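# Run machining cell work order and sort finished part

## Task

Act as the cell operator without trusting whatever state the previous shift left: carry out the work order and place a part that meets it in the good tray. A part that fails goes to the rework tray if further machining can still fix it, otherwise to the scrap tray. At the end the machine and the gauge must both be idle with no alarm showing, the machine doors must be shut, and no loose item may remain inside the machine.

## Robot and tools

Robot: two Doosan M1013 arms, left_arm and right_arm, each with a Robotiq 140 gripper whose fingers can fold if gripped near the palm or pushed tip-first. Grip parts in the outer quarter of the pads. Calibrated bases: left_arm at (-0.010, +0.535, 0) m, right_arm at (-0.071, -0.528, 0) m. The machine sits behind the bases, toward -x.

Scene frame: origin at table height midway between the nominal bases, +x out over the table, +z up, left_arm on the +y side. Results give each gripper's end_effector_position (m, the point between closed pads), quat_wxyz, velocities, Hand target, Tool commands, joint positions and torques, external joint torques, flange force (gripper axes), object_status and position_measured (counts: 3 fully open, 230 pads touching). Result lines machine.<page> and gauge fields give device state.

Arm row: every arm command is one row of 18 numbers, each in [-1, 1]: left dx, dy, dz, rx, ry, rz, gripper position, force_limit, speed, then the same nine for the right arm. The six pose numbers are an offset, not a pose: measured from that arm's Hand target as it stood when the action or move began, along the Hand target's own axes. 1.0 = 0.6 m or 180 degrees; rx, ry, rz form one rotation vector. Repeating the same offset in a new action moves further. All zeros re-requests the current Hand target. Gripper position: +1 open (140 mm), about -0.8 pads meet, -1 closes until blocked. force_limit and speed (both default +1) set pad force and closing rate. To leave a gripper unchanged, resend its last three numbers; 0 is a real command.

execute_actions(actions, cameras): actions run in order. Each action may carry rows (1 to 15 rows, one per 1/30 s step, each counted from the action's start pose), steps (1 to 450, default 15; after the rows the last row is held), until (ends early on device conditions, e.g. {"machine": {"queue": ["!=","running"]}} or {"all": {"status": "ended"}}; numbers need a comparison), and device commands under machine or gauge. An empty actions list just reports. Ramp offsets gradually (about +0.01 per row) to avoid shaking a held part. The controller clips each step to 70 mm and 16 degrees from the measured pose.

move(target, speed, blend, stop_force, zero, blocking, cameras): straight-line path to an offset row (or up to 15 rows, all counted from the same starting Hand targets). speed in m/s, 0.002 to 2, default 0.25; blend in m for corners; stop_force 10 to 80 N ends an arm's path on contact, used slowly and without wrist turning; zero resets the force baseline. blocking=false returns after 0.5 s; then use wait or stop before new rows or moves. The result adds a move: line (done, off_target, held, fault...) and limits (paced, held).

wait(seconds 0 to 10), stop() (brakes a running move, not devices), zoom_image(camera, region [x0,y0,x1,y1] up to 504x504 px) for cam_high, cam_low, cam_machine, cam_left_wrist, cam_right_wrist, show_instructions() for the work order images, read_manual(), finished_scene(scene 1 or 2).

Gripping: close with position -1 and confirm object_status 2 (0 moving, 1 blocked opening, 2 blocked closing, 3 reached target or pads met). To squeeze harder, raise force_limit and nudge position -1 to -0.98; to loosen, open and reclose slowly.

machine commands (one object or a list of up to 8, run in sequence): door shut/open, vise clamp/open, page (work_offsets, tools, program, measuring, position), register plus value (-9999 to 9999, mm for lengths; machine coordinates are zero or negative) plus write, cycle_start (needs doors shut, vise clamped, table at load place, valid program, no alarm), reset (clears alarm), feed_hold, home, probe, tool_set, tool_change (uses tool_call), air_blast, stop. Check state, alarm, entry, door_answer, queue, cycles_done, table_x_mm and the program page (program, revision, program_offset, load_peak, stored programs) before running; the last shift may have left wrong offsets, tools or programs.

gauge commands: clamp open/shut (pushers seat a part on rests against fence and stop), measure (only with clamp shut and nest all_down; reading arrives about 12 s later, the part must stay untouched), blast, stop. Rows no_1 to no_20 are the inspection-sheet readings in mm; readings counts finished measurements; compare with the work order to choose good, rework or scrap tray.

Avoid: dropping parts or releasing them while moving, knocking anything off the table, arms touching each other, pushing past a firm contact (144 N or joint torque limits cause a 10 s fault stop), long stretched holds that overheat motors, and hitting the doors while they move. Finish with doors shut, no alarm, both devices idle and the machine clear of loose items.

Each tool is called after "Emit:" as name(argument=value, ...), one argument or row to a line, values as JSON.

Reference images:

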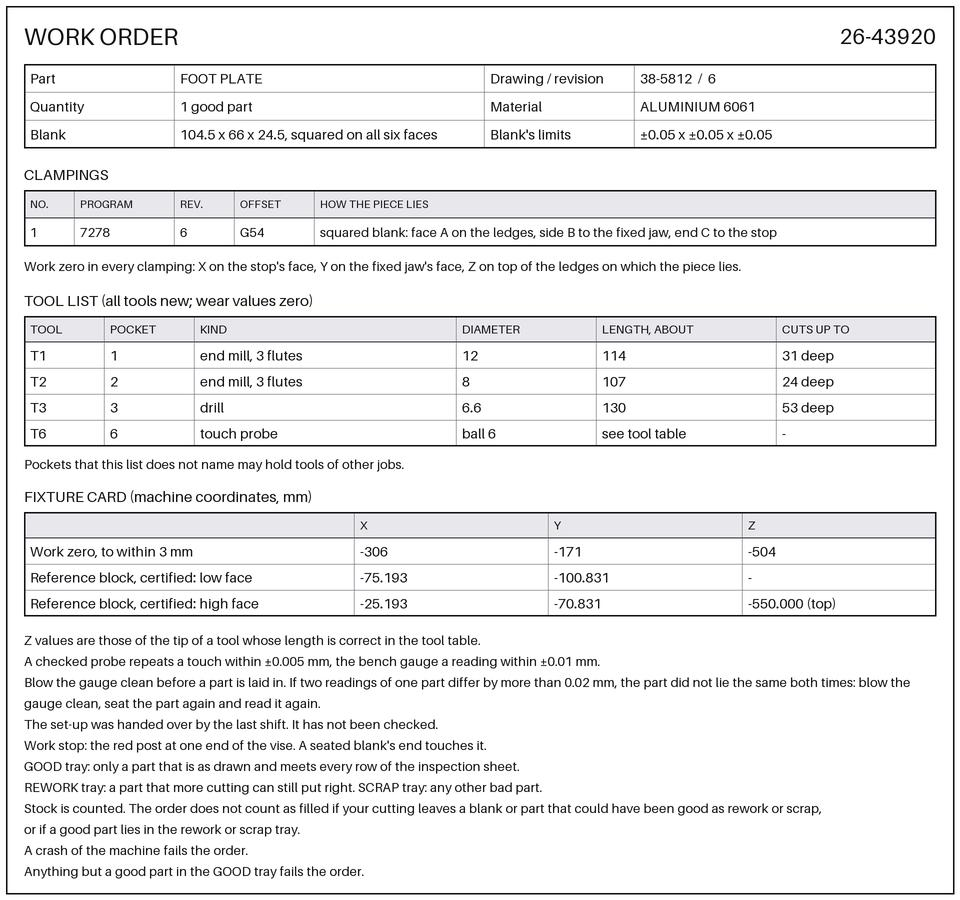

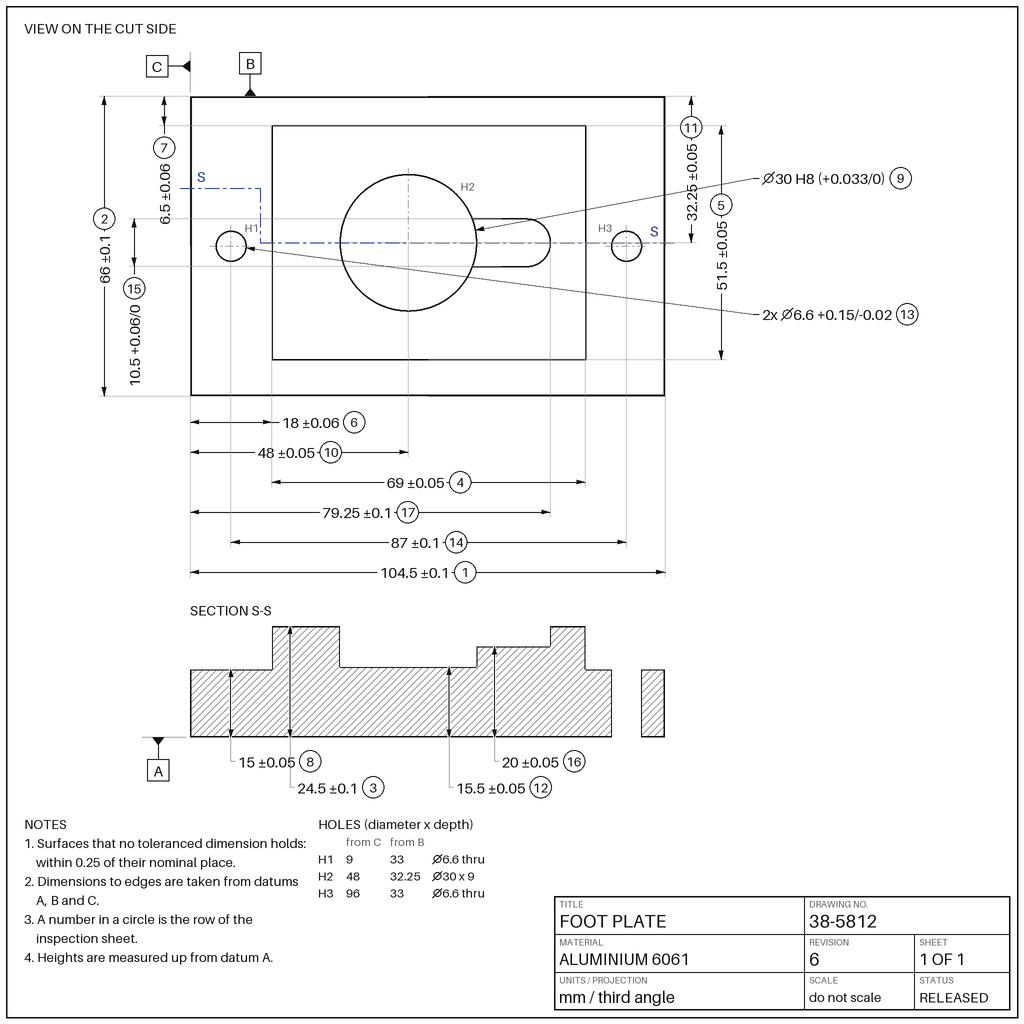

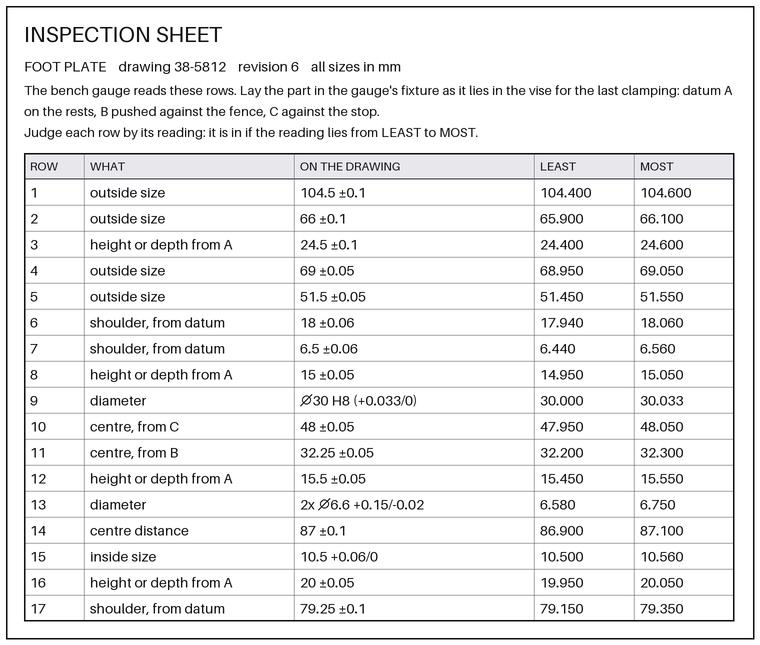

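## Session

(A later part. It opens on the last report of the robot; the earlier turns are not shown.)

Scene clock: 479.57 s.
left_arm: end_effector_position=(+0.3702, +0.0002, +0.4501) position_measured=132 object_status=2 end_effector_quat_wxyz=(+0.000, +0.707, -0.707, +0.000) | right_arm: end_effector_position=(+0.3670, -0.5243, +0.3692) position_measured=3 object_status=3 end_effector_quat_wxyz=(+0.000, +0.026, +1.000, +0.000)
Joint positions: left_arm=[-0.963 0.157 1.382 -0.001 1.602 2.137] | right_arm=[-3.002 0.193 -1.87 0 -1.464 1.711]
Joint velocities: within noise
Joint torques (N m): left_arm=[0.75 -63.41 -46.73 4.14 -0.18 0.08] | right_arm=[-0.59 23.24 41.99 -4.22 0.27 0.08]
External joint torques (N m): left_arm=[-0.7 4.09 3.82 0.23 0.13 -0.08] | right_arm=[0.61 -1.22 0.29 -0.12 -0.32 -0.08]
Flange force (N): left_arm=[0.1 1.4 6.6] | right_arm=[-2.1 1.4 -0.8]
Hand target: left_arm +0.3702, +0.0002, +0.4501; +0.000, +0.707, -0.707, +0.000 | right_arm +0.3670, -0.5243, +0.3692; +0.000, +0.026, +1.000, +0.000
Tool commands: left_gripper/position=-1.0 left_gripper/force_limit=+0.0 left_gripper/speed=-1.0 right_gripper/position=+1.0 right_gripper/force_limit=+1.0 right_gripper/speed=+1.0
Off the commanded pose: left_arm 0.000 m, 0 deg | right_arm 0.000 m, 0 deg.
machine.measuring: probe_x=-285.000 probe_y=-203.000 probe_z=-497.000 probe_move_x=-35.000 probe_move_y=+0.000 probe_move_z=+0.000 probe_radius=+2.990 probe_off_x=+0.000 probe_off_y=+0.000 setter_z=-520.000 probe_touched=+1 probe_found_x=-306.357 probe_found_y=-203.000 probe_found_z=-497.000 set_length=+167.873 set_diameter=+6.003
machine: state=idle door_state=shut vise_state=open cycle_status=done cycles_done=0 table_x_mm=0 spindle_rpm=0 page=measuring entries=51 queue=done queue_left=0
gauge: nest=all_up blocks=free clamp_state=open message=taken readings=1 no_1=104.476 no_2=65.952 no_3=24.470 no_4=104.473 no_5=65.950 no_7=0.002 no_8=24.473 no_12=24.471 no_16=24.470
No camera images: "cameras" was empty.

Emit:
execute_actions(
  actions=[
    {"machine":[{"register":"g54_x","value":-306.357,"write":true},{"door":"open"}],"steps":60},
  ],
  cameras=[],
)

Emit:
move(
  target=[
    [-0.1,0.5,0,0,0,0,-1,0,-1,0,0,0,0,0,0,1,1,1],
    [-0.1333,0.95,0,0,0,0,-1,0,-1,0,0,0,0,0,0,1,1,1],
  ],
  speed=0.25,
  blend=0.05,
  cameras=["cam_high"],
)

Emit:
move(
  target=[
    [0.1833,0.4167,0.05,0,0,0,-1,0,-1,0,0,0,0,0,0,1,1,1],
    [0.2667,0.5833,0.25,0,0,0,-1,0,-1,0,0,0,0,0,0,1,1,1],
    [0.2583,0.9283,0.2817,0,0,0,-1,0,-1,0,0,0,0,0,0,1,1,1],
  ],
  speed=[0.22,0.2,0.15],
  blend=[0.04,0.03,0],
  cameras=["cam_machine","cam_left_wrist"],
)

Scene clock: 500.77 s.
left_arm: end_effector_position=(+0.3702, +0.0002, +0.4501) position_measured=132 object_status=2 end_effector_quat_wxyz=(+0.000, +0.707, -0.707, +0.000) | right_arm: end_effector_position=(+0.3670, -0.5243, +0.3692) position_measured=3 object_status=3 end_effector_quat_wxyz=(+0.000, +0.026, +1.000, +0.000)
Joint positions: left_arm=[-0.963 0.157 1.382 -0.001 1.602 2.137] | right_arm=[-3.002 0.193 -1.87 0 -1.464 1.711]
Joint velocities: within noise
Joint torques (N m): left_arm=[0.5 -63.38 -46.68 4.17 -0.15 0.13] | right_arm=[-0.46 23.17 42.12 -4.19 0.23 0.05]
External joint torques (N m): left_arm=[-0.48 4.07 3.71 0.21 0.09 -0.13] | right_arm=[0.39 -1.07 0.2 -0.17 -0.28 -0.05]
Flange force (N): left_arm=[0.1 1.0 6.5] | right_arm=[-1.9 0.9 -0.7]
Hand target: left_arm +0.3702, +0.0002, +0.4501; +0.000, +0.707, -0.707, +0.000 | right_arm +0.3670, -0.5243, +0.3692; +0.000, +0.026, +1.000, +0.000
Tool commands: left_gripper/position=-1.0 left_gripper/force_limit=+0.0 left_gripper/speed=-1.0 right_gripper/position=+1.0 right_gripper/force_limit=+1.0 right_gripper/speed=+1.0
Off the commanded pose: left_arm 0.000 m, 0 deg | right_arm 0.000 m, 0 deg.
machine.measuring: probe_x=-285.000 probe_y=-203.000 probe_z=-497.000 probe_move_x=-35.000 probe_move_y=+0.000 probe_move_z=+0.000 probe_radius=+2.990 probe_off_x=+0.000 probe_off_y=+0.000 setter_z=-520.000 probe_touched=+1 probe_found_x=-306.357 probe_found_y=-203.000 probe_found_z=-497.000 set_length=+167.873 set_diameter=+6.003
machine: state=idle door_state=open vise_state=open cycle_status=done cycles_done=0 table_x_mm=0 spindle_rpm=0 page=measuring entries=52 queue=done queue_left=0
gauge: nest=all_up blocks=free clamp_state=open message=taken readings=1 no_1=104.476 no_2=65.952 no_3=24.470 no_4=104.473 no_5=65.950 no_7=0.002 no_8=24.473 no_12=24.471 no_16=24.470
No camera images: "cameras" was empty.

Scene clock: 503.50 s.
left_arm: end_effector_position=(-0.1997, +0.0801, +0.4504) position_measured=132 object_status=2 end_effector_quat_wxyz=(+0.000, +0.707, -0.707, +0.000) | right_arm: end_effector_position=(+0.3670, -0.5243, +0.3692) position_measured=3 object_status=3 end_effector_quat_wxyz=(+0.000, +0.026, +1.000, +0.000)
Joint positions: left_arm=[-1.993 -0.109 1.655 0 1.595 1.106] | right_arm=[-3.002 0.193 -1.87 0 -1.464 1.711]
Joint velocities: within noise
Joint torques (N m): left_arm=[0.55 -34.48 -46.79 4.2 -0.18 0.12] | right_arm=[-0.22 23.09 41.97 -4.2 0.24 0.08]
External joint torques (N m): left_arm=[-0.4 3.07 3.95 0.23 0.13 -0.12] | right_arm=[0.21 -1.05 0.36 -0.16 -0.29 -0.08]
Flange force (N): left_arm=[-1.1 0.7 6.8] | right_arm=[-2.1 0.4 -0.9]
Hand target: left_arm -0.1998, +0.0801, +0.4504; +0.000, +0.707, -0.707, +0.000 | right_arm +0.3670, -0.5243, +0.3692; +0.000, +0.026, +1.000, +0.000
Off the commanded pose: left_arm 0.000 m, 0 deg | right_arm 0.000 m, 0 deg.
machine.measuring: probe_x=-285.000 probe_y=-203.000 probe_z=-497.000 probe_move_x=-35.000 probe_move_y=+0.000 probe_move_z=+0.000 probe_radius=+2.990 probe_off_x=+0.000 probe_off_y=+0.000 setter_z=-520.000 probe_touched=+1 probe_found_x=-306.357 probe_found_y=-203.000 probe_found_z=-497.000 set_length=+167.873 set_diameter=+6.003
machine: state=idle door_state=open vise_state=open cycle_status=done cycles_done=0 table_x_mm=0 spindle_rpm=0 page=measuring entries=52 queue=done queue_left=0
gauge: nest=all_up blocks=free clamp_state=open message=taken readings=1 no_1=104.476 no_2=65.952 no_3=24.470 no_4=104.473 no_5=65.950 no_7=0.002 no_8=24.473 no_12=24.471 no_16=24.470
move: done
Images, in order (width x height): cam_high 896x504.

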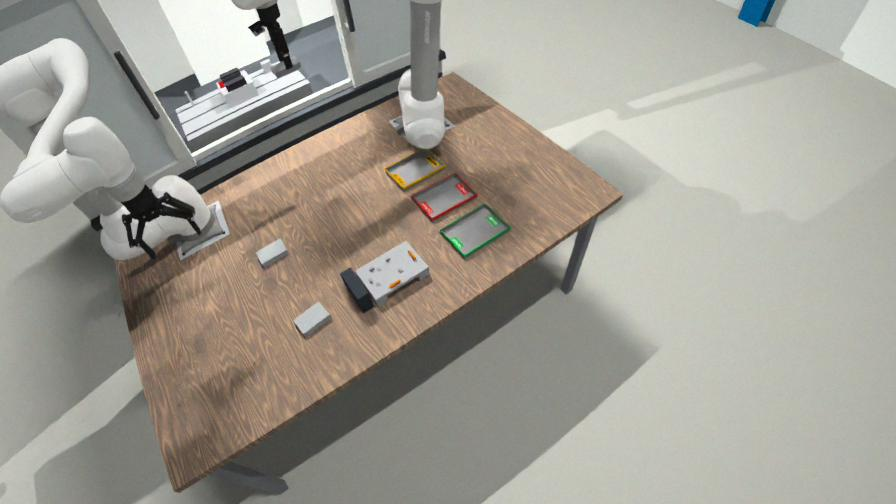

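Scene clock: 507.33 s.
left_arm: end_effector_position=(-0.7568, -0.0750, +0.2818) position_measured=132 object_status=2 end_effector_quat_wxyz=(+0.000, +0.707, -0.707, +0.000) | right_arm: end_effector_position=(+0.3670, -0.5243, +0.3692) position_measured=3 object_status=3 end_effector_quat_wxyz=(+0.000, +0.026, +1.000, +0.000)
Joint positions: left_arm=[-2.45 0.71 0.875 0 1.555 0.649] | right_arm=[-3.002 0.193 -1.87 0 -1.464 1.711]
Joint velocities: within noise
Joint torques (N m): left_arm=[2.38 -117.93 -46.94 4.3 -0.16 0.11] | right_arm=[-0.48 23.45 42.02 -4.19 0.26 0.1]
External joint torques (N m): left_arm=[-2.1 6.51 4.23 0.14 0.12 -0.11] | right_arm=[0.52 -1.48 0.25 -0.15 -0.31 -0.1]
Flange force (N): left_arm=[-2.8 0.2 7.3] | right_arm=[-2.6 1.1 -0.7]
Hand target: left_arm -0.7568, -0.0750, +0.2817; +0.000, +0.707, -0.707, +0.000 | right_arm +0.3670, -0.5243, +0.3692; +0.000, +0.026, +1.000, +0.000
Off the commanded pose: left_arm 0.000 m, 0 deg | right_arm 0.000 m, 0 deg.
machine.measuring: probe_x=-285.000 probe_y=-203.000 probe_z=-497.000 probe_move_x=-35.000 probe_move_y=+0.000 probe_move_z=+0.000 probe_radius=+2.990 probe_off_x=+0.000 probe_off_y=+0.000 setter_z=-520.000 probe_touched=+1 probe_found_x=-306.357 probe_found_y=-203.000 probe_found_z=-497.000 set_length=+167.873 set_diameter=+6.003
machine: state=idle door_state=open vise_state=open cycle_status=done cycles_done=0 table_x_mm=0 spindle_rpm=0 page=measuring entries=52 queue=done queue_left=0
gauge: nest=all_up blocks=free clamp_state=open message=taken readings=1 no_1=104.476 no_2=65.952 no_3=24.470 no_4=104.473 no_5=65.950 no_7=0.002 no_8=24.473 no_12=24.471 no_16=24.470
move: done
camera_calibration:
cam_left_wrist: T_world_to_cam=[[-0.998286, -0.0351923, 0.046757, -0.769854], [-0.0253963, 0.980346, 0.195645, 0.0231098], [-0.0527232, 0.194122, -0.979559, 0.390525], [0, 0, 0, 1]] pos_world=[-0.747358, -0.125558, 0.414017]
Images, in order (width x height): cam_machine 896x504, cam_left_wrist 896x504.

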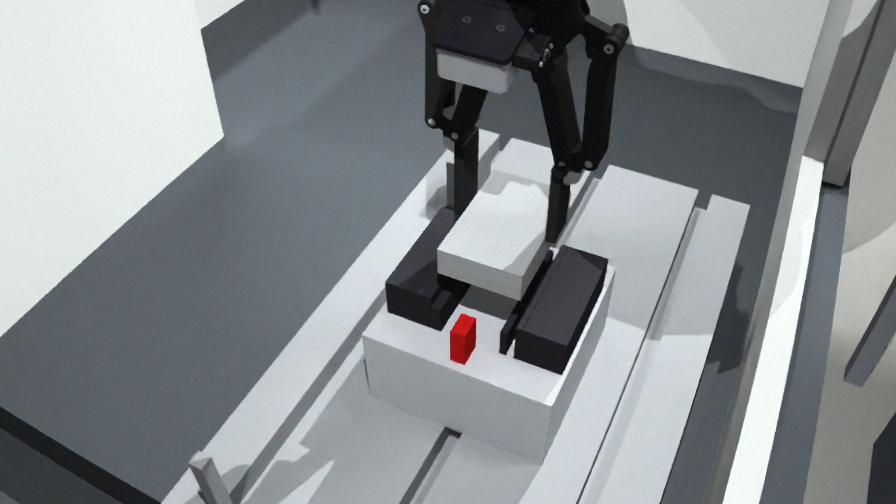

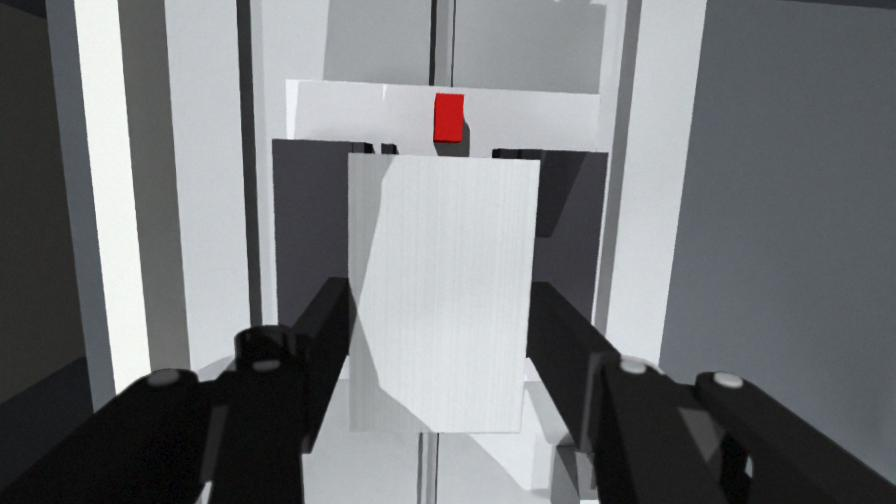

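Emit:
move(
  target=[
    [0,0,0.04,0,0,0,-1,0,-1,0,0,0,0,0,0,1,1,1],
    [0,0,0.0605,0,0,0,-1,0,-1,0,0,0,0,0,0,1,1,1],
  ],
  speed=[0.03,0.012],
  stop_force=10,
  cameras=["cam_left_wrist"],
)

Scene clock: 520.50 s.
left_arm: end_effector_position=(-0.7569, -0.0751, +0.2470) position_measured=132 object_status=2 end_effector_quat_wxyz=(+0.000, +0.707, -0.707, +0.000) | right_arm: end_effector_position=(+0.3670, -0.5243, +0.3692) position_measured=3 object_status=3 end_effector_quat_wxyz=(+0.000, +0.026, +1.000, +0.000)
Joint positions: left_arm=[-2.45 0.714 0.932 0 1.495 0.649] | right_arm=[-3.002 0.193 -1.87 0 -1.464 1.711]
Joint velocities: within noise
Joint torques (N m): left_arm=[-0.07 -93.96 -36.11 4 -2.53 0.1] | right_arm=[-0.28 23.24 42.07 -4.23 0.21 0.05]
External joint torques (N m): left_arm=[0.55 -18.63 -6.8 0.46 2.5 -0.1] | right_arm=[0.34 -1.22 0.25 -0.11 -0.25 -0.05]
Flange force (N): left_arm=[-6.0 -8.1 -17.4] | right_arm=[-2.2 0.8 -0.7]
Hand target: left_arm -0.7569, -0.0751, +0.2470; +0.000, +0.707, -0.707, +0.000 (not the last commanded pose) | right_arm +0.3670, -0.5243, +0.3692; +0.000, +0.026, +1.000, +0.000
Off the commanded pose: left_arm 0.002 m, 0 deg | right_arm 0.000 m, 0 deg.
machine.measuring: probe_x=-285.000 probe_y=-203.000 probe_z=-497.000 probe_move_x=-35.000 probe_move_y=+0.000 probe_move_z=+0.000 probe_radius=+2.990 probe_off_x=+0.000 probe_off_y=+0.000 setter_z=-520.000 probe_touched=+1 probe_found_x=-306.357 probe_found_y=-203.000 probe_found_z=-497.000 set_length=+167.873 set_diameter=+6.003
machine: state=idle door_state=open vise_state=open cycle_status=done cycles_done=0 table_x_mm=0 spindle_rpm=0 page=measuring entries=52 queue=done queue_left=0
gauge: nest=all_up blocks=free clamp_state=open message=taken readings=1 no_1=104.476 no_2=65.952 no_3=24.470 no_4=104.473 no_5=65.950 no_7=0.002 no_8=24.473 no_12=24.471 no_16=24.470
move: contact (left_arm); path passed 1 of 2 targets
camera_calibration:
cam_left_wrist: T_world_to_cam=[[-0.998281, -0.0352078, 0.0468593, -0.768269], [-0.0253967, 0.980365, 0.195551, 0.0299368], [-0.0528241, 0.194025, -0.979573, 0.356451], [0, 0, 0, 1]] pos_world=[-0.747359, -0.125558, 0.379317]
Images, in order (width x height): cam_left_wrist 896x504.

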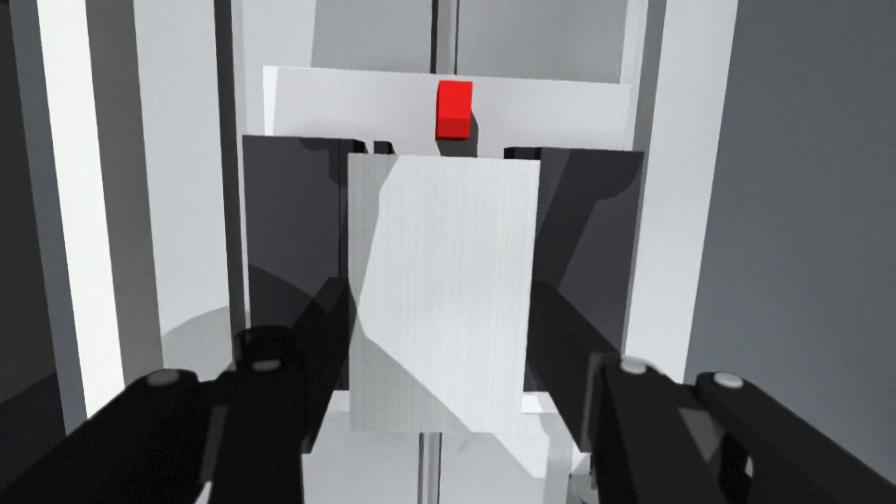

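Emit:
execute_actions(
  actions=[
    {"rows":[[0,0,-0.001,0,0,0,-1,0,-1,0,0,0,0,0,0,1,1,1]],"steps":10},
  ],
  cameras=[],
)

Emit:
move(
  target=[0.02,0,0,0,0,0,-1,0,-1,0,0,0,0,0,0,1,1,1],
  speed=0.01,
  stop_force=10,
  cameras=["cam_left_wrist"],
)

Scene clock: 528.90 s.
left_arm: end_effector_position=(-0.7569, -0.0751, +0.2476) position_measured=132 object_status=2 end_effector_quat_wxyz=(+0.000, +0.707, -0.707, +0.000) | right_arm: end_effector_position=(+0.3670, -0.5243, +0.3692) position_measured=3 object_status=3 end_effector_quat_wxyz=(+0.000, +0.026, +1.000, +0.000)
Joint positions: left_arm=[-2.45 0.714 0.931 0 1.496 0.649] | right_arm=[-3.002 0.193 -1.87 0 -1.464 1.711]
Joint velocities: within noise
Joint torques (N m): left_arm=[1.24 -117.83 -46.36 4.27 -0.17 0.14] | right_arm=[-0.4 23.53 42.11 -4.21 0.22 0.09]
External joint torques (N m): left_arm=[-0.99 5.56 3.52 0.17 0.13 -0.14] | right_arm=[0.44 -1.66 0.03 -0.11 -0.27 -0.09]
Flange force (N): left_arm=[-1.5 0.0 6.0] | right_arm=[-2.6 1.0 -0.2]
Hand target: left_arm -0.7569, -0.0751, +0.2476; +0.000, +0.707, -0.707, +0.000 | right_arm +0.3670, -0.5243, +0.3692; +0.000, +0.026, +1.000, +0.000
Off the commanded pose: left_arm 0.000 m, 0 deg | right_arm 0.000 m, 0 deg.
machine.measuring: probe_x=-285.000 probe_y=-203.000 probe_z=-497.000 probe_move_x=-35.000 probe_move_y=+0.000 probe_move_z=+0.000 probe_radius=+2.990 probe_off_x=+0.000 probe_off_y=+0.000 setter_z=-520.000 probe_touched=+1 probe_found_x=-306.357 probe_found_y=-203.000 probe_found_z=-497.000 set_length=+167.873 set_diameter=+6.003
machine: state=idle door_state=open vise_state=open cycle_status=done cycles_done=0 table_x_mm=0 spindle_rpm=0 page=measuring entries=52 queue=done queue_left=0
gauge: nest=all_up blocks=free clamp_state=open message=taken readings=1 no_1=104.476 no_2=65.952 no_3=24.470 no_4=104.473 no_5=65.950 no_7=0.002 no_8=24.473 no_12=24.471 no_16=24.470
No camera images: "cameras" was empty.

Scene clock: 530.73 s.
left_arm: end_effector_position=(-0.7569, -0.0830, +0.2477) position_measured=132 object_status=2 end_effector_quat_wxyz=(+0.000, +0.707, -0.707, +0.000) | right_arm: end_effector_position=(+0.3670, -0.5243, +0.3692) position_measured=3 object_status=3 end_effector_quat_wxyz=(+0.000, +0.026, +1.000, +0.000)
Joint positions: left_arm=[-2.443 0.724 0.913 0 1.504 0.656] | right_arm=[-3.002 0.193 -1.87 0 -1.464 1.711]
Joint velocities: within noise
Joint torques (N m): left_arm=[14.19 -112.48 -49.34 8.91 -5.11 0.14] | right_arm=[-0.25 23.29 41.97 -4.2 0.23 0.05]
External joint torques (N m): left_arm=[-13.9 -0.36 6.57 -4.48 5.07 -0.14] | right_arm=[0.26 -1.49 0.16 -0.13 -0.28 -0.05]
Flange force (N): left_arm=[-21.9 -3.8 1.6] | right_arm=[-2.6 0.6 -0.5]
Hand target: left_arm -0.7568, -0.0830, +0.2477; +0.000, +0.707, -0.707, +0.000 (not the last commanded pose) | right_arm +0.3670, -0.5243, +0.3692; +0.000, +0.026, +1.000, +0.000
Off the commanded pose: left_arm 0.004 m, 0 deg | right_arm 0.000 m, 0 deg.
machine.measuring: probe_x=-285.000 probe_y=-203.000 probe_z=-497.000 probe_move_x=-35.000 probe_move_y=+0.000 probe_move_z=+0.000 probe_radius=+2.990 probe_off_x=+0.000 probe_off_y=+0.000 setter_z=-520.000 probe_touched=+1 probe_found_x=-306.357 probe_found_y=-203.000 probe_found_z=-497.000 set_length=+167.873 set_diameter=+6.003
machine: state=idle door_state=open vise_state=open cycle_status=done cycles_done=0 table_x_mm=0 spindle_rpm=0 page=measuring entries=52 queue=done queue_left=0
gauge: nest=all_up blocks=free clamp_state=open message=taken readings=1 no_1=104.476 no_2=65.952 no_3=24.470 no_4=104.473 no_5=65.950 no_7=0.002 no_8=24.473 no_12=24.471 no_16=24.470
move: contact (left_arm)
camera_calibration:
cam_left_wrist: T_world_to_cam=[[-0.998294, -0.0350873, 0.0466747, -0.7686], [-0.0252983, 0.980308, 0.195849, 0.0376113], [-0.0526274, 0.194334, -0.979523, 0.358757], [0, 0, 0, 1]] pos_world=[-0.747457, -0.133557, 0.379919]
Images, in order (width x height): cam_left_wrist 896x504.

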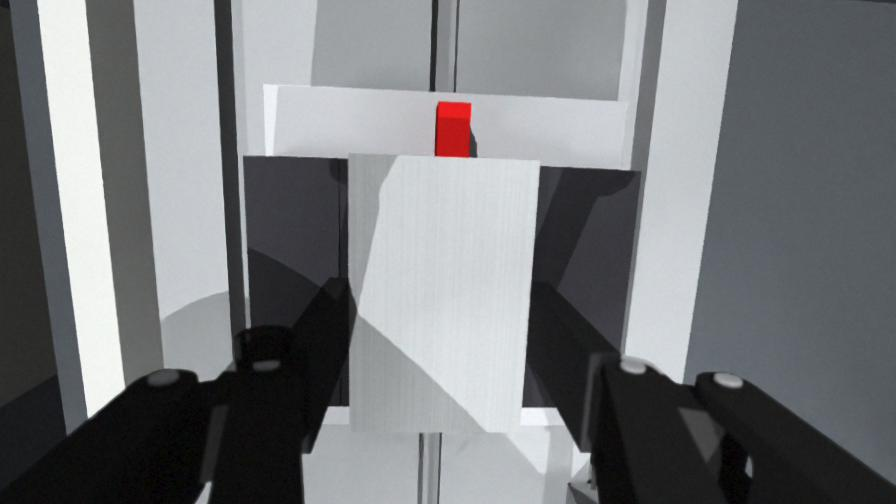

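Emit:
execute_actions(
  actions=[
    {"rows":[[0,0,0.0007,0,0,0,-1,0,-1,0,0,0,0,0,0,1,1,1]],"steps":8},
    {"rows":[[0,0,0,0,0,0,0.2,0,-0.5,0,0,0,0,0,0,1,1,1]],"steps":45},
  ],
  cameras=[],
)

Emit:
execute_actions(
  actions=[
    {"machine":{"vise":"clamp"},"steps":60},
  ],
  cameras=["cam_left_wrist"],
)

Scene clock: 546.37 s.
left_arm: end_effector_position=(-0.7568, -0.0830, +0.2472) position_measured=104 object_status=3 end_effector_quat_wxyz=(+0.000, +0.707, -0.707, +0.000) | right_arm: end_effector_position=(+0.3670, -0.5243, +0.3692) position_measured=3 object_status=3 end_effector_quat_wxyz=(+0.000, +0.026, +1.000, +0.000)
Joint positions: left_arm=[-2.443 0.724 0.913 0 1.504 0.656] | right_arm=[-3.002 0.193 -1.87 0 -1.464 1.711]
Joint velocities: within noise
Joint torques (N m): left_arm=[1.03 -114.18 -44.25 4.26 -0.21 0.11] | right_arm=[-0.38 23.19 42.1 -4.19 0.24 0.05]
External joint torques (N m): left_arm=[-0.77 1.73 1.64 0.15 0.17 -0.11] | right_arm=[0.29 -1.15 0.22 -0.17 -0.29 -0.05]
External joint torques at the end of the 1st action: left_arm=[-16.02 -6.91 4.24 -5.17 6.17 -0.14] | right_arm=[0.68 -1.52 0.21 -0.17 -0.29 -0.04]
Flange force (N): left_arm=[-2.0 -1.0 2.5] | right_arm=[-2.0 0.7 -0.7]
Flange force at the end of the 1st action (N): left_arm=[-25.8 -5.1 -4.8] | right_arm=[-2.5 1.6 -0.6]
Hand target: left_arm -0.7568, -0.0830, +0.2472; +0.000, +0.707, -0.707, +0.000 | right_arm +0.3670, -0.5243, +0.3692; +0.000, +0.026, +1.000, +0.000
Off the commanded pose: left_arm 0.000 m, 0 deg | right_arm 0.000 m, 0 deg.
machine.measuring: probe_x=-285.000 probe_y=-203.000 probe_z=-497.000 probe_move_x=-35.000 probe_move_y=+0.000 probe_move_z=+0.000 probe_radius=+2.990 probe_off_x=+0.000 probe_off_y=+0.000 setter_z=-520.000 probe_touched=+1 probe_found_x=-306.357 probe_found_y=-203.000 probe_found_z=-497.000 set_length=+167.873 set_diameter=+6.003
machine: state=idle door_state=open vise_state=open cycle_status=done cycles_done=0 table_x_mm=0 spindle_rpm=0 page=measuring entries=52 queue=done queue_left=0
gauge: nest=all_up blocks=free clamp_state=open message=taken readings=1 no_1=104.476 no_2=65.952 no_3=24.470 no_4=104.473 no_5=65.950 no_7=0.002 no_8=24.473 no_12=24.471 no_16=24.470
No camera images: "cameras" was empty.

Scene clock: 548.57 s.
left_arm: end_effector_position=(-0.7568, -0.0830, +0.2472) position_measured=104 object_status=3 end_effector_quat_wxyz=(+0.000, +0.707, -0.707, +0.000) | right_arm: end_effector_position=(+0.3670, -0.5243, +0.3692) position_measured=3 object_status=3 end_effector_quat_wxyz=(+0.000, +0.026, +1.000, +0.000)
Joint positions: left_arm=[-2.443 0.724 0.913 0 1.504 0.656] | right_arm=[-3.002 0.193 -1.87 0 -1.464 1.711]
Joint velocities: within noise
Joint torques (N m): left_arm=[0.95 -114.16 -44.15 4.24 -0.2 0.1] | right_arm=[-0.47 23.59 42.01 -4.2 0.24 0.11]
External joint torques (N m): left_arm=[-0.66 1.54 1.43 0.18 0.16 -0.1] | right_arm=[0.57 -1.75 0.28 -0.14 -0.28 -0.11]
Flange force (N): left_arm=[-1.7 -0.8 2.2] | right_arm=[-3.1 1.2 -0.7]
Hand target: left_arm -0.7568, -0.0830, +0.2472; +0.000, +0.707, -0.707, +0.000 | right_arm +0.3670, -0.5243, +0.3692; +0.000, +0.026, +1.000, +0.000
Tool commands: left_gripper/position=+0.2 left_gripper/force_limit=+0.0 left_gripper/speed=-0.5 right_gripper/position=+1.0 right_gripper/force_limit=+1.0 right_gripper/speed=+1.0
Off the commanded pose: left_arm 0.000 m, 0 deg | right_arm 0.000 m, 0 deg.
machine.measuring: probe_x=-285.000 probe_y=-203.000 probe_z=-497.000 probe_move_x=-35.000 probe_move_y=+0.000 probe_move_z=+0.000 probe_radius=+2.990 probe_off_x=+0.000 probe_off_y=+0.000 setter_z=-520.000 probe_touched=+1 probe_found_x=-306.357 probe_found_y=-203.000 probe_found_z=-497.000 set_length=+167.873 set_diameter=+6.003
machine: state=idle door_state=open vise_state=clamped cycle_status=done cycles_done=0 table_x_mm=0 spindle_rpm=0 page=measuring entries=52 queue=done queue_left=0
gauge: nest=all_up blocks=free clamp_state=open message=taken readings=1 no_1=104.476 no_2=65.952 no_3=24.470 no_4=104.473 no_5=65.950 no_7=0.002 no_8=24.473 no_12=24.471 no_16=24.470
camera_calibration:
cam_left_wrist: T_world_to_cam=[[-0.998294, -0.0350912, 0.0466701, -0.768581], [-0.0252978, 0.980288, 0.195945, 0.0376504], [-0.0526261, 0.19443, -0.979504, 0.358372], [0, 0, 0, 1]] pos_world=[-0.747457, -0.133557, 0.379519]
Images, in order (width x height): cam_left_wrist 896x504.

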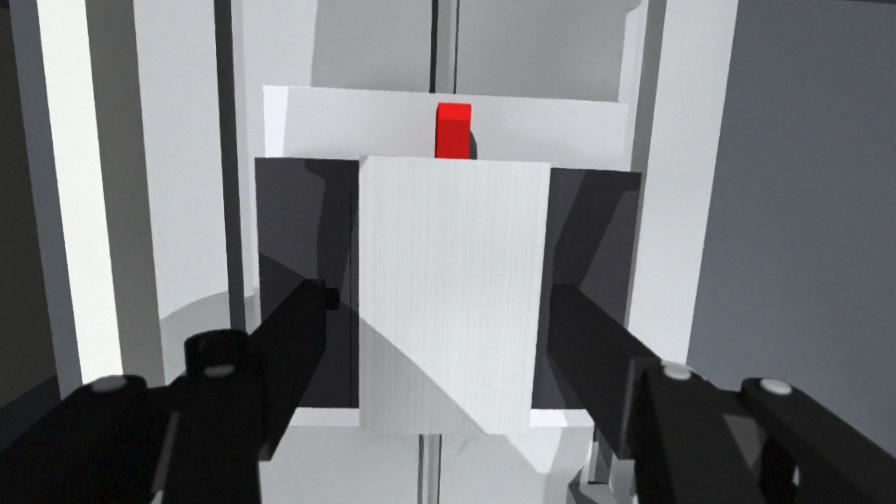

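Emit:
move(
  target=[
    [0,0,-0.065,0,0,0,0.2,0,-0.5,0,0,0,0,0,0,1,1,1],
    [-0.005,-0.3447,-0.088,0,0,0,0.2,0,-0.5,0,0,0,0,0,0,1,1,1],
    [-0.0883,-0.5113,-0.288,0,0,0,0.2,0,-0.5,0,0,0,0,0,0,1,1,1],
    [-0.2717,-0.978,-0.338,0,0,0,0.2,0,-0.5,0,0,0,0,0,0,1,1,1],
  ],
  speed=[0.08,0.22,0.25,0.25],
  blend=[0.005,0.03,0.04,0],
  cameras=["cam_machine"],
)

Emit:
execute_actions(
  actions=[
    {"machine":[{"door":"shut"},{"register":"probe_x","value":-295,"write":true},{"register":"probe_y","value":-180,"write":true},{"register":"probe_z","value":-470,"write":true},{"register":"probe_move_x","value":0,"write":true},{"register":"probe_move_z","value":-15,"write":true},{"probe":true,"page":"measuring"}],"steps":450,"until":{"machine":{"queue":["!=","running"]}}},
  ],
  cameras=[],
)

Emit:
execute_actions(
  actions=[
    {"machine":[{"register":"probe_x","value":-208,"write":true},{"register":"probe_y","value":-230,"write":true},{"probe":true,"page":"measuring"}],"steps":450,"until":{"machine":{"queue":["!=","running"]}}},
  ],
  cameras=[],
)

Emit:
execute_actions(
  actions=[
    {"machine":[{"register":"probe_x","value":-188,"write":true},{"register":"probe_y","value":-203,"write":true},{"register":"probe_z","value":-485,"write":true},{"register":"probe_move_z","value":0,"write":true},{"register":"probe_move_x","value":-22,"write":true},{"probe":true,"page":"measuring"}],"steps":450,"until":{"machine":{"queue":["!=","running"]}}},
  ],
  cameras=[],
)

Emit:
execute_actions(
  actions=[
    {"machine":[{"register":"probe_x","value":-254,"write":true},{"register":"probe_y","value":-246,"write":true},{"register":"probe_z","value":-483,"write":true},{"register":"probe_move_x","value":0,"write":true},{"register":"probe_move_y","value":16,"write":true},{"probe":true,"page":"measuring"}],"steps":450,"until":{"machine":{"queue":["!=","running"]}}},
  ],
  cameras=[],
)

Scene clock: 576.23 s.
left_arm: end_effector_position=(-0.1700, +0.0801, +0.4497) position_measured=104 object_status=3 end_effector_quat_wxyz=(+0.000, +0.707, -0.707, +0.000) | right_arm: end_effector_position=(+0.3670, -0.5243, +0.3692) position_measured=3 object_status=3 end_effector_quat_wxyz=(+0.000, +0.026, +1.000, +0.000)
Joint positions: left_arm=[-1.938 -0.126 1.671 0 1.597 1.162] | right_arm=[-3.002 0.193 -1.87 0 -1.464 1.711]
Joint velocities: within noise
Joint torques (N m): left_arm=[0.78 -30.93 -44.25 4.3 -0.21 0.1] | right_arm=[-0.42 23.28 41.98 -4.19 0.23 0.06]
External joint torques (N m): left_arm=[-0.73 1.58 1.38 0.12 0.15 -0.1] | right_arm=[0.45 -1.34 0.37 -0.17 -0.28 -0.06]
Flange force (N): left_arm=[-0.1 1.8 2.2] | right_arm=[-2.5 1.1 -0.9]
Hand target: left_arm -0.1700, +0.0801, +0.4497; +0.000, +0.707, -0.707, +0.000 | right_arm +0.3670, -0.5243, +0.3692; +0.000, +0.026, +1.000, +0.000
Off the commanded pose: left_arm 0.000 m, 0 deg | right_arm 0.000 m, 0 deg.
machine.measuring: probe_x=-285.000 probe_y=-203.000 probe_z=-497.000 probe_move_x=-35.000 probe_move_y=+0.000 probe_move_z=+0.000 probe_radius=+2.990 probe_off_x=+0.000 probe_off_y=+0.000 setter_z=-520.000 probe_touched=+1 probe_found_x=-306.357 probe_found_y=-203.000 probe_found_z=-497.000 set_length=+167.873 set_diameter=+6.003
machine: state=idle door_state=open vise_state=clamped cycle_status=done cycles_done=0 table_x_mm=0 spindle_rpm=0 page=measuring entries=52 queue=done queue_left=0
gauge: nest=all_up blocks=free clamp_state=open message=taken readings=1 no_1=104.476 no_2=65.952 no_3=24.470 no_4=104.473 no_5=65.950 no_7=0.002 no_8=24.473 no_12=24.471 no_16=24.470
move: done
Images, in order (width x height): cam_machine 896x504.

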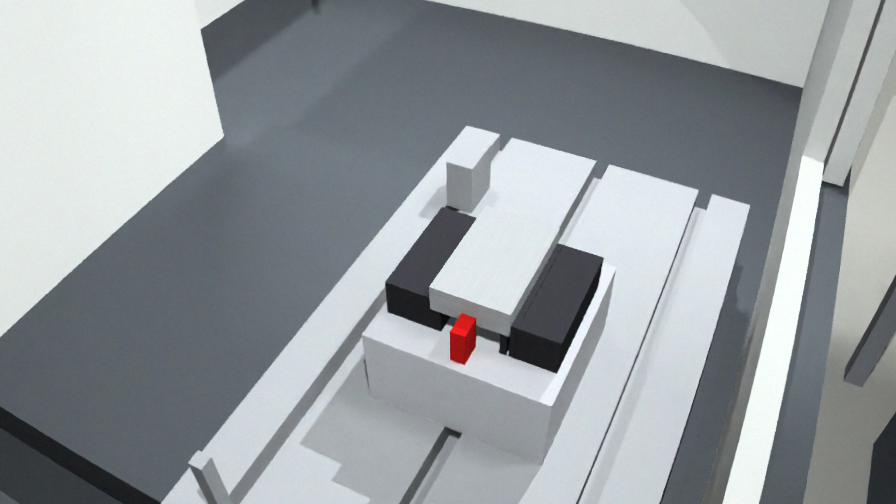

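Scene clock: 586.00 s.
left_arm: end_effector_position=(-0.1700, +0.0801, +0.4497) position_measured=104 object_status=3 end_effector_quat_wxyz=(+0.000, +0.707, -0.707, +0.000) | right_arm: end_effector_position=(+0.3670, -0.5243, +0.3692) position_measured=3 object_status=3 end_effector_quat_wxyz=(+0.000, +0.026, +1.000, +0.000)
Joint positions: left_arm=[-1.937 -0.126 1.671 0 1.597 1.162] | right_arm=[-3.002 0.193 -1.87 0 -1.464 1.711]
Joint velocities: within noise
Joint torques (N m): left_arm=[1.02 -30.63 -44.13 4.26 -0.17 0.13] | right_arm=[-0.47 23.35 42.02 -4.18 0.21 0.07]
External joint torques (N m): left_arm=[-0.97 1.04 1.18 0.17 0.11 -0.13] | right_arm=[0.49 -1.39 0.33 -0.17 -0.26 -0.07]
Flange force (N): left_arm=[-0.9 2.1 1.9] | right_arm=[-2.5 1.1 -0.8]
Hand target: left_arm -0.1700, +0.0801, +0.4497; +0.000, +0.707, -0.707, +0.000 | right_arm +0.3670, -0.5243, +0.3692; +0.000, +0.026, +1.000, +0.000
Tool commands: left_gripper/position=+0.2 left_gripper/force_limit=+0.0 left_gripper/speed=-0.5 right_gripper/position=+1.0 right_gripper/force_limit=+1.0 right_gripper/speed=+1.0
Off the commanded pose: left_arm 0.000 m, 0 deg | right_arm 0.000 m, 0 deg.
machine.measuring: probe_x=-295.000 probe_y=-180.000 probe_z=-470.000 probe_move_x=+0.000 probe_move_y=+0.000 probe_move_z=-15.000 probe_radius=+2.990 probe_off_x=+0.000 probe_off_y=+0.000 setter_z=-520.000 probe_touched=+1 probe_found_x=-295.000 probe_found_y=-180.000 probe_found_z=-478.326 set_length=+167.873 set_diameter=+6.003
machine: state=idle door_state=shut vise_state=clamped cycle_status=done cycles_done=0 table_x_mm=0 spindle_rpm=0 page=measuring entries=58 queue=done queue_left=0
gauge: nest=all_up blocks=free clamp_state=open message=taken readings=1 no_1=104.476 no_2=65.952 no_3=24.470 no_4=104.473 no_5=65.950 no_7=0.002 no_8=24.473 no_12=24.471 no_16=24.470
No camera images: "cameras" was empty.

Scene clock: 593.57 s.
left_arm: end_effector_position=(-0.1700, +0.0801, +0.4497) position_measured=104 object_status=3 end_effector_quat_wxyz=(+0.000, +0.707, -0.707, +0.000) | right_arm: end_effector_position=(+0.3670, -0.5243, +0.3692) position_measured=3 object_status=3 end_effector_quat_wxyz=(+0.000, +0.026, +1.000, +0.000)
Joint positions: left_arm=[-1.937 -0.126 1.671 0 1.597 1.162] | right_arm=[-3.002 0.193 -1.87 0 -1.464 1.711]
Joint velocities: within noise
Joint torques (N m): left_arm=[0.93 -30.45 -43.96 4.19 -0.11 0.13] | right_arm=[-0.48 23.35 42.09 -4.18 0.22 0.07]
External joint torques (N m): left_arm=[-0.83 1.03 1.25 0.21 0.06 -0.13] | right_arm=[0.49 -1.47 0.13 -0.15 -0.27 -0.07]
Flange force (N): left_arm=[-0.9 1.8 2.1] | right_arm=[-2.4 1.1 -0.4]
Hand target: left_arm -0.1700, +0.0801, +0.4497; +0.000, +0.707, -0.707, +0.000 | right_arm +0.3670, -0.5243, +0.3692; +0.000, +0.026, +1.000, +0.000
Tool commands: left_gripper/position=+0.2 left_gripper/force_limit=+0.0 left_gripper/speed=-0.5 right_gripper/position=+1.0 right_gripper/force_limit=+1.0 right_gripper/speed=+1.0
Off the commanded pose: left_arm 0.000 m, 0 deg | right_arm 0.000 m, 0 deg.
machine.measuring: probe_x=-208.000 probe_y=-230.000 probe_z=-470.000 probe_move_x=+0.000 probe_move_y=+0.000 probe_move_z=-15.000 probe_radius=+2.990 probe_off_x=+0.000 probe_off_y=+0.000 setter_z=-520.000 probe_touched=+1 probe_found_x=-208.000 probe_found_y=-230.000 probe_found_z=-478.297 set_length=+167.873 set_diameter=+6.003
machine: state=idle door_state=shut vise_state=clamped cycle_status=done cycles_done=0 table_x_mm=0 spindle_rpm=0 page=measuring entries=61 queue=done queue_left=0
gauge: nest=all_up blocks=free clamp_state=open message=taken readings=1 no_1=104.476 no_2=65.952 no_3=24.470 no_4=104.473 no_5=65.950 no_7=0.002 no_8=24.473 no_12=24.471 no_16=24.470
No camera images: "cameras" was empty.

Scene clock: 602.17 s.
left_arm: end_effector_position=(-0.1700, +0.0801, +0.4497) position_measured=104 object_status=3 end_effector_quat_wxyz=(+0.000, +0.707, -0.707, +0.000) | right_arm: end_effector_position=(+0.3670, -0.5243, +0.3692) position_measured=3 object_status=3 end_effector_quat_wxyz=(+0.000, +0.026, +1.000, +0.000)
Joint positions: left_arm=[-1.937 -0.126 1.671 0 1.597 1.162] | right_arm=[-3.002 0.193 -1.87 0 -1.464 1.711]
Joint velocities: within noise
Joint torques (N m): left_arm=[0.78 -30.45 -44.22 4.2 -0.17 0.11] | right_arm=[-0.35 23.29 42.01 -4.19 0.22 0.08]
External joint torques (N m): left_arm=[-0.65 0.82 1.26 0.23 0.1 -0.11] | right_arm=[0.32 -1.27 0.35 -0.17 -0.26 -0.08]
Flange force (N): left_arm=[-1.0 1.3 2.1] | right_arm=[-2.4 0.7 -0.8]
Hand target: left_arm -0.1700, +0.0801, +0.4497; +0.000, +0.707, -0.707, +0.000 | right_arm +0.3670, -0.5243, +0.3692; +0.000, +0.026, +1.000, +0.000
Tool commands: left_gripper/position=+0.2 left_gripper/force_limit=+0.0 left_gripper/speed=-0.5 right_gripper/position=+1.0 right_gripper/force_limit=+1.0 right_gripper/speed=+1.0
Off the commanded pose: left_arm 0.000 m, 0 deg | right_arm 0.000 m, 0 deg.
machine.measuring: probe_x=-188.000 probe_y=-203.000 probe_z=-485.000 probe_move_x=-22.000 probe_move_y=+0.000 probe_move_z=+0.000 probe_radius=+2.990 probe_off_x=+0.000 probe_off_y=+0.000 setter_z=-520.000 probe_touched=+1 probe_found_x=-201.710 probe_found_y=-203.000 probe_found_z=-485.000 set_length=+167.873 set_diameter=+6.003
machine: state=idle door_state=shut vise_state=clamped cycle_status=done cycles_done=0 table_x_mm=0 spindle_rpm=0 page=measuring entries=67 queue=done queue_left=0
gauge: nest=all_up blocks=free clamp_state=open message=taken readings=1 no_1=104.476 no_2=65.952 no_3=24.470 no_4=104.473 no_5=65.950 no_7=0.002 no_8=24.473 no_12=24.471 no_16=24.470
No camera images: "cameras" was empty.

Scene clock: 610.50 s.
left_arm: end_effector_position=(-0.1700, +0.0801, +0.4497) position_measured=104 object_status=3 end_effector_quat_wxyz=(+0.000, +0.707, -0.707, +0.000) | right_arm: end_effector_position=(+0.3670, -0.5243, +0.3692) position_measured=3 object_status=3 end_effector_quat_wxyz=(+0.000, +0.026, +1.000, +0.000)
Joint positions: left_arm=[-1.937 -0.126 1.671 0 1.597 1.162] | right_arm=[-3.002 0.193 -1.87 0 -1.464 1.711]
Joint velocities: within noise
Joint torques (N m): left_arm=[0.77 -30.86 -44.18 4.25 -0.11 0.06] | right_arm=[-0.44 23.3 41.93 -4.21 0.27 0.09]
External joint torques (N m): left_arm=[-0.74 1.73 1.43 0.16 0.04 -0.06] | right_arm=[0.48 -1.41 0.37 -0.14 -0.31 -0.09]
Flange force (N): left_arm=[0.1 1.8 2.5] | right_arm=[-2.6 1.1 -0.9]
Hand target: left_arm -0.1700, +0.0801, +0.4497; +0.000, +0.707, -0.707, +0.000 | right_arm +0.3670, -0.5243, +0.3692; +0.000, +0.026, +1.000, +0.000
Tool commands: left_gripper/position=+0.2 left_gripper/force_limit=+0.0 left_gripper/speed=-0.5 right_gripper/position=+1.0 right_gripper/force_limit=+1.0 right_gripper/speed=+1.0
Off the commanded pose: left_arm 0.000 m, 0 deg | right_arm 0.000 m, 0 deg.
machine.measuring: probe_x=-254.000 probe_y=-246.000 probe_z=-483.000 probe_move_x=+0.000 probe_move_y=+16.000 probe_move_z=+0.000 probe_radius=+2.990 probe_off_x=+0.000 probe_off_y=+0.000 setter_z=-520.000 probe_touched=+1 probe_found_x=-254.000 probe_found_y=-235.936 probe_found_z=-483.000 set_length=+167.873 set_diameter=+6.003
machine: state=idle door_state=shut vise_state=clamped cycle_status=done cycles_done=0 table_x_mm=0 spindle_rpm=0 page=measuring entries=73 queue=done queue_left=0
gauge: nest=all_up blocks=free clamp_state=open message=taken readings=1 no_1=104.476 no_2=65.952 no_3=24.470 no_4=104.473 no_5=65.950 no_7=0.002 no_8=24.473 no_12=24.471 no_16=24.470
No camera images: "cameras" was empty.

Emit:
execute_actions(
  actions=[
    {"machine":[{"register":"probe_x","value":-208,"write":true},{"register":"probe_y","value":-180,"write":true},{"register":"probe_z","value":-470,"write":true},{"register":"probe_move_y","value":0,"write":true},{"register":"probe_move_z","value":-15,"write":true},{"probe":true,"page":"measuring"}],"steps":450,"until":{"machine":{"queue":["!=","running"]}}},
  ],
  cameras=[],
)

Emit:
execute_actions(
  actions=[
    {"machine":[{"register":"probe_x","value":-295,"write":true},{"register":"probe_y","value":-230,"write":true},{"probe":true,"page":"measuring"}],"steps":450,"until":{"machine":{"queue":["!=","running"]}}},
  ],
  cameras=[],
)

Emit:
execute_actions(
  actions=[
    {"machine":[{"register":"probe_x","value":-188,"write":true},{"register":"probe_y","value":-178,"write":true},{"register":"probe_z","value":-485,"write":true},{"register":"probe_move_z","value":0,"write":true},{"register":"probe_move_x","value":-22,"write":true},{"probe":true,"page":"measuring"}],"steps":450,"until":{"machine":{"queue":["!=","running"]}}},
  ],
  cameras=[],
)

Emit:
execute_actions(
  actions=[
    {"machine":[{"register":"probe_y","value":-228,"write":true},{"probe":true,"page":"measuring"}],"steps":450,"until":{"machine":{"queue":["!=","running"]}}},
  ],
  cameras=[],
)

Scene clock: 655.23 s.
left_arm: end_effector_position=(-0.1700, +0.0801, +0.4497) position_measured=104 object_status=3 end_effector_quat_wxyz=(+0.000, +0.707, -0.707, +0.000) | right_arm: end_effector_position=(+0.3670, -0.5243, +0.3692) position_measured=3 object_status=3 end_effector_quat_wxyz=(+0.000, +0.026, +1.000, +0.000)
Joint positions: left_arm=[-1.937 -0.126 1.671 0 1.597 1.162] | right_arm=[-3.002 0.193 -1.87 0 -1.464 1.711]
Joint velocities: within noise
Joint torques (N m): left_arm=[0.81 -30.64 -44.18 4.21 -0.17 0.1] | right_arm=[-0.45 23.22 42.01 -4.21 0.22 0.07]
External joint torques (N m): left_arm=[-0.85 1.6 1.55 0.18 0.11 -0.1] | right_arm=[0.4 -1.29 0.2 -0.13 -0.27 -0.07]
Flange force (N): left_arm=[-0.4 2.0 2.6] | right_arm=[-2.2 0.9 -0.6]
Hand target: left_arm -0.1700, +0.0801, +0.4497; +0.000, +0.707, -0.707, +0.000 | right_arm +0.3670, -0.5243, +0.3692; +0.000, +0.026, +1.000, +0.000
Tool commands: left_gripper/position=+0.2 left_gripper/force_limit=+0.0 left_gripper/speed=-0.5 right_gripper/position=+1.0 right_gripper/force_limit=+1.0 right_gripper/speed=+1.0
Off the commanded pose: left_arm 0.000 m, 0 deg | right_arm 0.000 m, 0 deg.
machine.measuring: probe_x=-208.000 probe_y=-180.000 probe_z=-470.000 probe_move_x=+0.000 probe_move_y=+0.000 probe_move_z=-15.000 probe_radius=+2.990 probe_off_x=+0.000 probe_off_y=+0.000 setter_z=-520.000 probe_touched=+1 probe_found_x=-208.000 probe_found_y=-180.000 probe_found_z=-478.325 set_length=+167.873 set_diameter=+6.003
machine: state=idle door_state=shut vise_state=clamped cycle_status=done cycles_done=0 table_x_mm=0 spindle_rpm=0 page=measuring entries=79 queue=done queue_left=0
gauge: nest=all_up blocks=free clamp_state=open message=taken readings=1 no_1=104.476 no_2=65.952 no_3=24.470 no_4=104.473 no_5=65.950 no_7=0.002 no_8=24.473 no_12=24.471 no_16=24.470
No camera images: "cameras" was empty.

Scene clock: 662.97 s.
left_arm: end_effector_position=(-0.1700, +0.0801, +0.4497) position_measured=104 object_status=3 end_effector_quat_wxyz=(+0.000, +0.707, -0.707, +0.000) | right_arm: end_effector_position=(+0.3670, -0.5243, +0.3692) position_measured=3 object_status=3 end_effector_quat_wxyz=(+0.000, +0.026, +1.000, +0.000)
Joint positions: left_arm=[-1.937 -0.126 1.671 0 1.597 1.162] | right_arm=[-3.002 0.193 -1.87 0 -1.464 1.711]
Joint velocities: within noise
Joint torques (N m): left_arm=[0.92 -30.78 -44.18 4.22 -0.2 0.07] | right_arm=[-0.63 23.34 42.03 -4.21 0.24 0.05]
External joint torques (N m): left_arm=[-0.8 1.12 1.34 0.2 0.14 -0.07] | right_arm=[0.65 -1.43 0.27 -0.13 -0.28 -0.05]
Flange force (N): left_arm=[-0.8 1.6 2.1] | right_arm=[-2.5 1.5 -0.7]
Hand target: left_arm -0.1700, +0.0801, +0.4497; +0.000, +0.707, -0.707, +0.000 | right_arm +0.3670, -0.5243, +0.3692; +0.000, +0.026, +1.000, +0.000
Tool commands: left_gripper/position=+0.2 left_gripper/force_limit=+0.0 left_gripper/speed=-0.5 right_gripper/position=+1.0 right_gripper/force_limit=+1.0 right_gripper/speed=+1.0
Off the commanded pose: left_arm 0.000 m, 0 deg | right_arm 0.000 m, 0 deg.
machine.measuring: probe_x=-295.000 probe_y=-230.000 probe_z=-470.000 probe_move_x=+0.000 probe_move_y=+0.000 probe_move_z=-15.000 probe_radius=+2.990 probe_off_x=+0.000 probe_off_y=+0.000 setter_z=-520.000 probe_touched=+1 probe_found_x=-295.000 probe_found_y=-230.000 probe_found_z=-478.300 set_length=+167.873 set_diameter=+6.003
machine: state=idle door_state=shut vise_state=clamped cycle_status=done cycles_done=0 table_x_mm=0 spindle_rpm=0 page=measuring entries=82 queue=done queue_left=0
gauge: nest=all_up blocks=free clamp_state=open message=taken readings=1 no_1=104.476 no_2=65.952 no_3=24.470 no_4=104.473 no_5=65.950 no_7=0.002 no_8=24.473 no_12=24.471 no_16=24.470
No camera images: "cameras" was empty.

Scene clock: 671.43 s.
left_arm: end_effector_position=(-0.1700, +0.0801, +0.4497) position_measured=104 object_status=3 end_effector_quat_wxyz=(+0.000, +0.707, -0.707, +0.000) | right_arm: end_effector_position=(+0.3670, -0.5243, +0.3692) position_measured=3 object_status=3 end_effector_quat_wxyz=(+0.000, +0.026, +1.000, +0.000)
Joint positions: left_arm=[-1.937 -0.126 1.671 0 1.597 1.162] | right_arm=[-3.002 0.193 -1.87 0 -1.464 1.711]
Joint velocities: within noise
Joint torques (N m): left_arm=[0.89 -30.71 -44.33 4.25 -0.2 0.08] | right_arm=[-0.28 23.22 42.01 -4.2 0.23 0.06]
External joint torques (N m): left_arm=[-0.74 0.75 1.36 0.18 0.15 -0.08] | right_arm=[0.38 -1.39 0.16 -0.12 -0.28 -0.06]
Flange force (N): left_arm=[-1.3 1.3 2.2] | right_arm=[-2.4 0.9 -0.5]
Hand target: left_arm -0.1700, +0.0801, +0.4497; +0.000, +0.707, -0.707, +0.000 | right_arm +0.3670, -0.5243, +0.3692; +0.000, +0.026, +1.000, +0.000
Tool commands: left_gripper/position=+0.2 left_gripper/force_limit=+0.0 left_gripper/speed=-0.5 right_gripper/position=+1.0 right_gripper/force_limit=+1.0 right_gripper/speed=+1.0
Off the commanded pose: left_arm 0.000 m, 0 deg | right_arm 0.000 m, 0 deg.
machine.measuring: probe_x=-188.000 probe_y=-178.000 probe_z=-485.000 probe_move_x=-22.000 probe_move_y=+0.000 probe_move_z=+0.000 probe_radius=+2.990 probe_off_x=+0.000 probe_off_y=+0.000 setter_z=-520.000 probe_touched=+1 probe_found_x=-201.708 probe_found_y=-178.000 probe_found_z=-485.000 set_length=+167.873 set_diameter=+6.003
machine: state=idle door_state=shut vise_state=clamped cycle_status=done cycles_done=0 table_x_mm=0 spindle_rpm=0 page=measuring entries=88 queue=done queue_left=0
gauge: nest=all_up blocks=free clamp_state=open message=taken readings=1 no_1=104.476 no_2=65.952 no_3=24.470 no_4=104.473 no_5=65.950 no_7=0.002 no_8=24.473 no_12=24.471 no_16=24.470
No camera images: "cameras" was empty.

Scene clock: 679.33 s.
left_arm: end_effector_position=(-0.1700, +0.0801, +0.4497) position_measured=104 object_status=3 end_effector_quat_wxyz=(+0.000, +0.707, -0.707, +0.000) | right_arm: end_effector_position=(+0.3670, -0.5243, +0.3692) position_measured=3 object_status=3 end_effector_quat_wxyz=(+0.000, +0.026, +1.000, +0.000)
Joint positions: left_arm=[-1.937 -0.126 1.671 0 1.597 1.162] | right_arm=[-3.002 0.193 -1.87 0 -1.464 1.711]
Joint velocities: within noise
Joint torques (N m): left_arm=[0.73 -30.81 -44.23 4.23 -0.08 0.13] | right_arm=[-0.25 23.38 42.09 -4.18 0.25 0.07]
External joint torques (N m): left_arm=[-0.7 1.2 1.27 0.2 0.02 -0.13] | right_arm=[0.27 -1.38 0.21 -0.16 -0.29 -0.07]
Flange force (N): left_arm=[-0.5 1.6 2.2] | right_arm=[-2.4 0.6 -0.6]
Hand target: left_arm -0.1700, +0.0801, +0.4497; +0.000, +0.707, -0.707, +0.000 | right_arm +0.3670, -0.5243, +0.3692; +0.000, +0.026, +1.000, +0.000
Tool commands: left_gripper/position=+0.2 left_gripper/force_limit=+0.0 left_gripper/speed=-0.5 right_gripper/position=+1.0 right_gripper/force_limit=+1.0 right_gripper/speed=+1.0
Off the commanded pose: left_arm 0.000 m, 0 deg | right_arm 0.000 m, 0 deg.
machine.measuring: probe_x=-188.000 probe_y=-228.000 probe_z=-485.000 probe_move_x=-22.000 probe_move_y=+0.000 probe_move_z=+0.000 probe_radius=+2.990 probe_off_x=+0.000 probe_off_y=+0.000 setter_z=-520.000 probe_touched=+1 probe_found_x=-201.710 probe_found_y=-228.000 probe_found_z=-485.000 set_length=+167.873 set_diameter=+6.003
machine: state=idle door_state=shut vise_state=clamped cycle_status=done cycles_done=0 table_x_mm=0 spindle_rpm=0 page=measuring entries=90 queue=done queue_left=0
gauge: nest=all_up blocks=free clamp_state=open message=taken readings=1 no_1=104.476 no_2=65.952 no_3=24.470 no_4=104.473 no_5=65.950 no_7=0.002 no_8=24.473 no_12=24.471 no_16=24.470
No camera images: "cameras" was empty.


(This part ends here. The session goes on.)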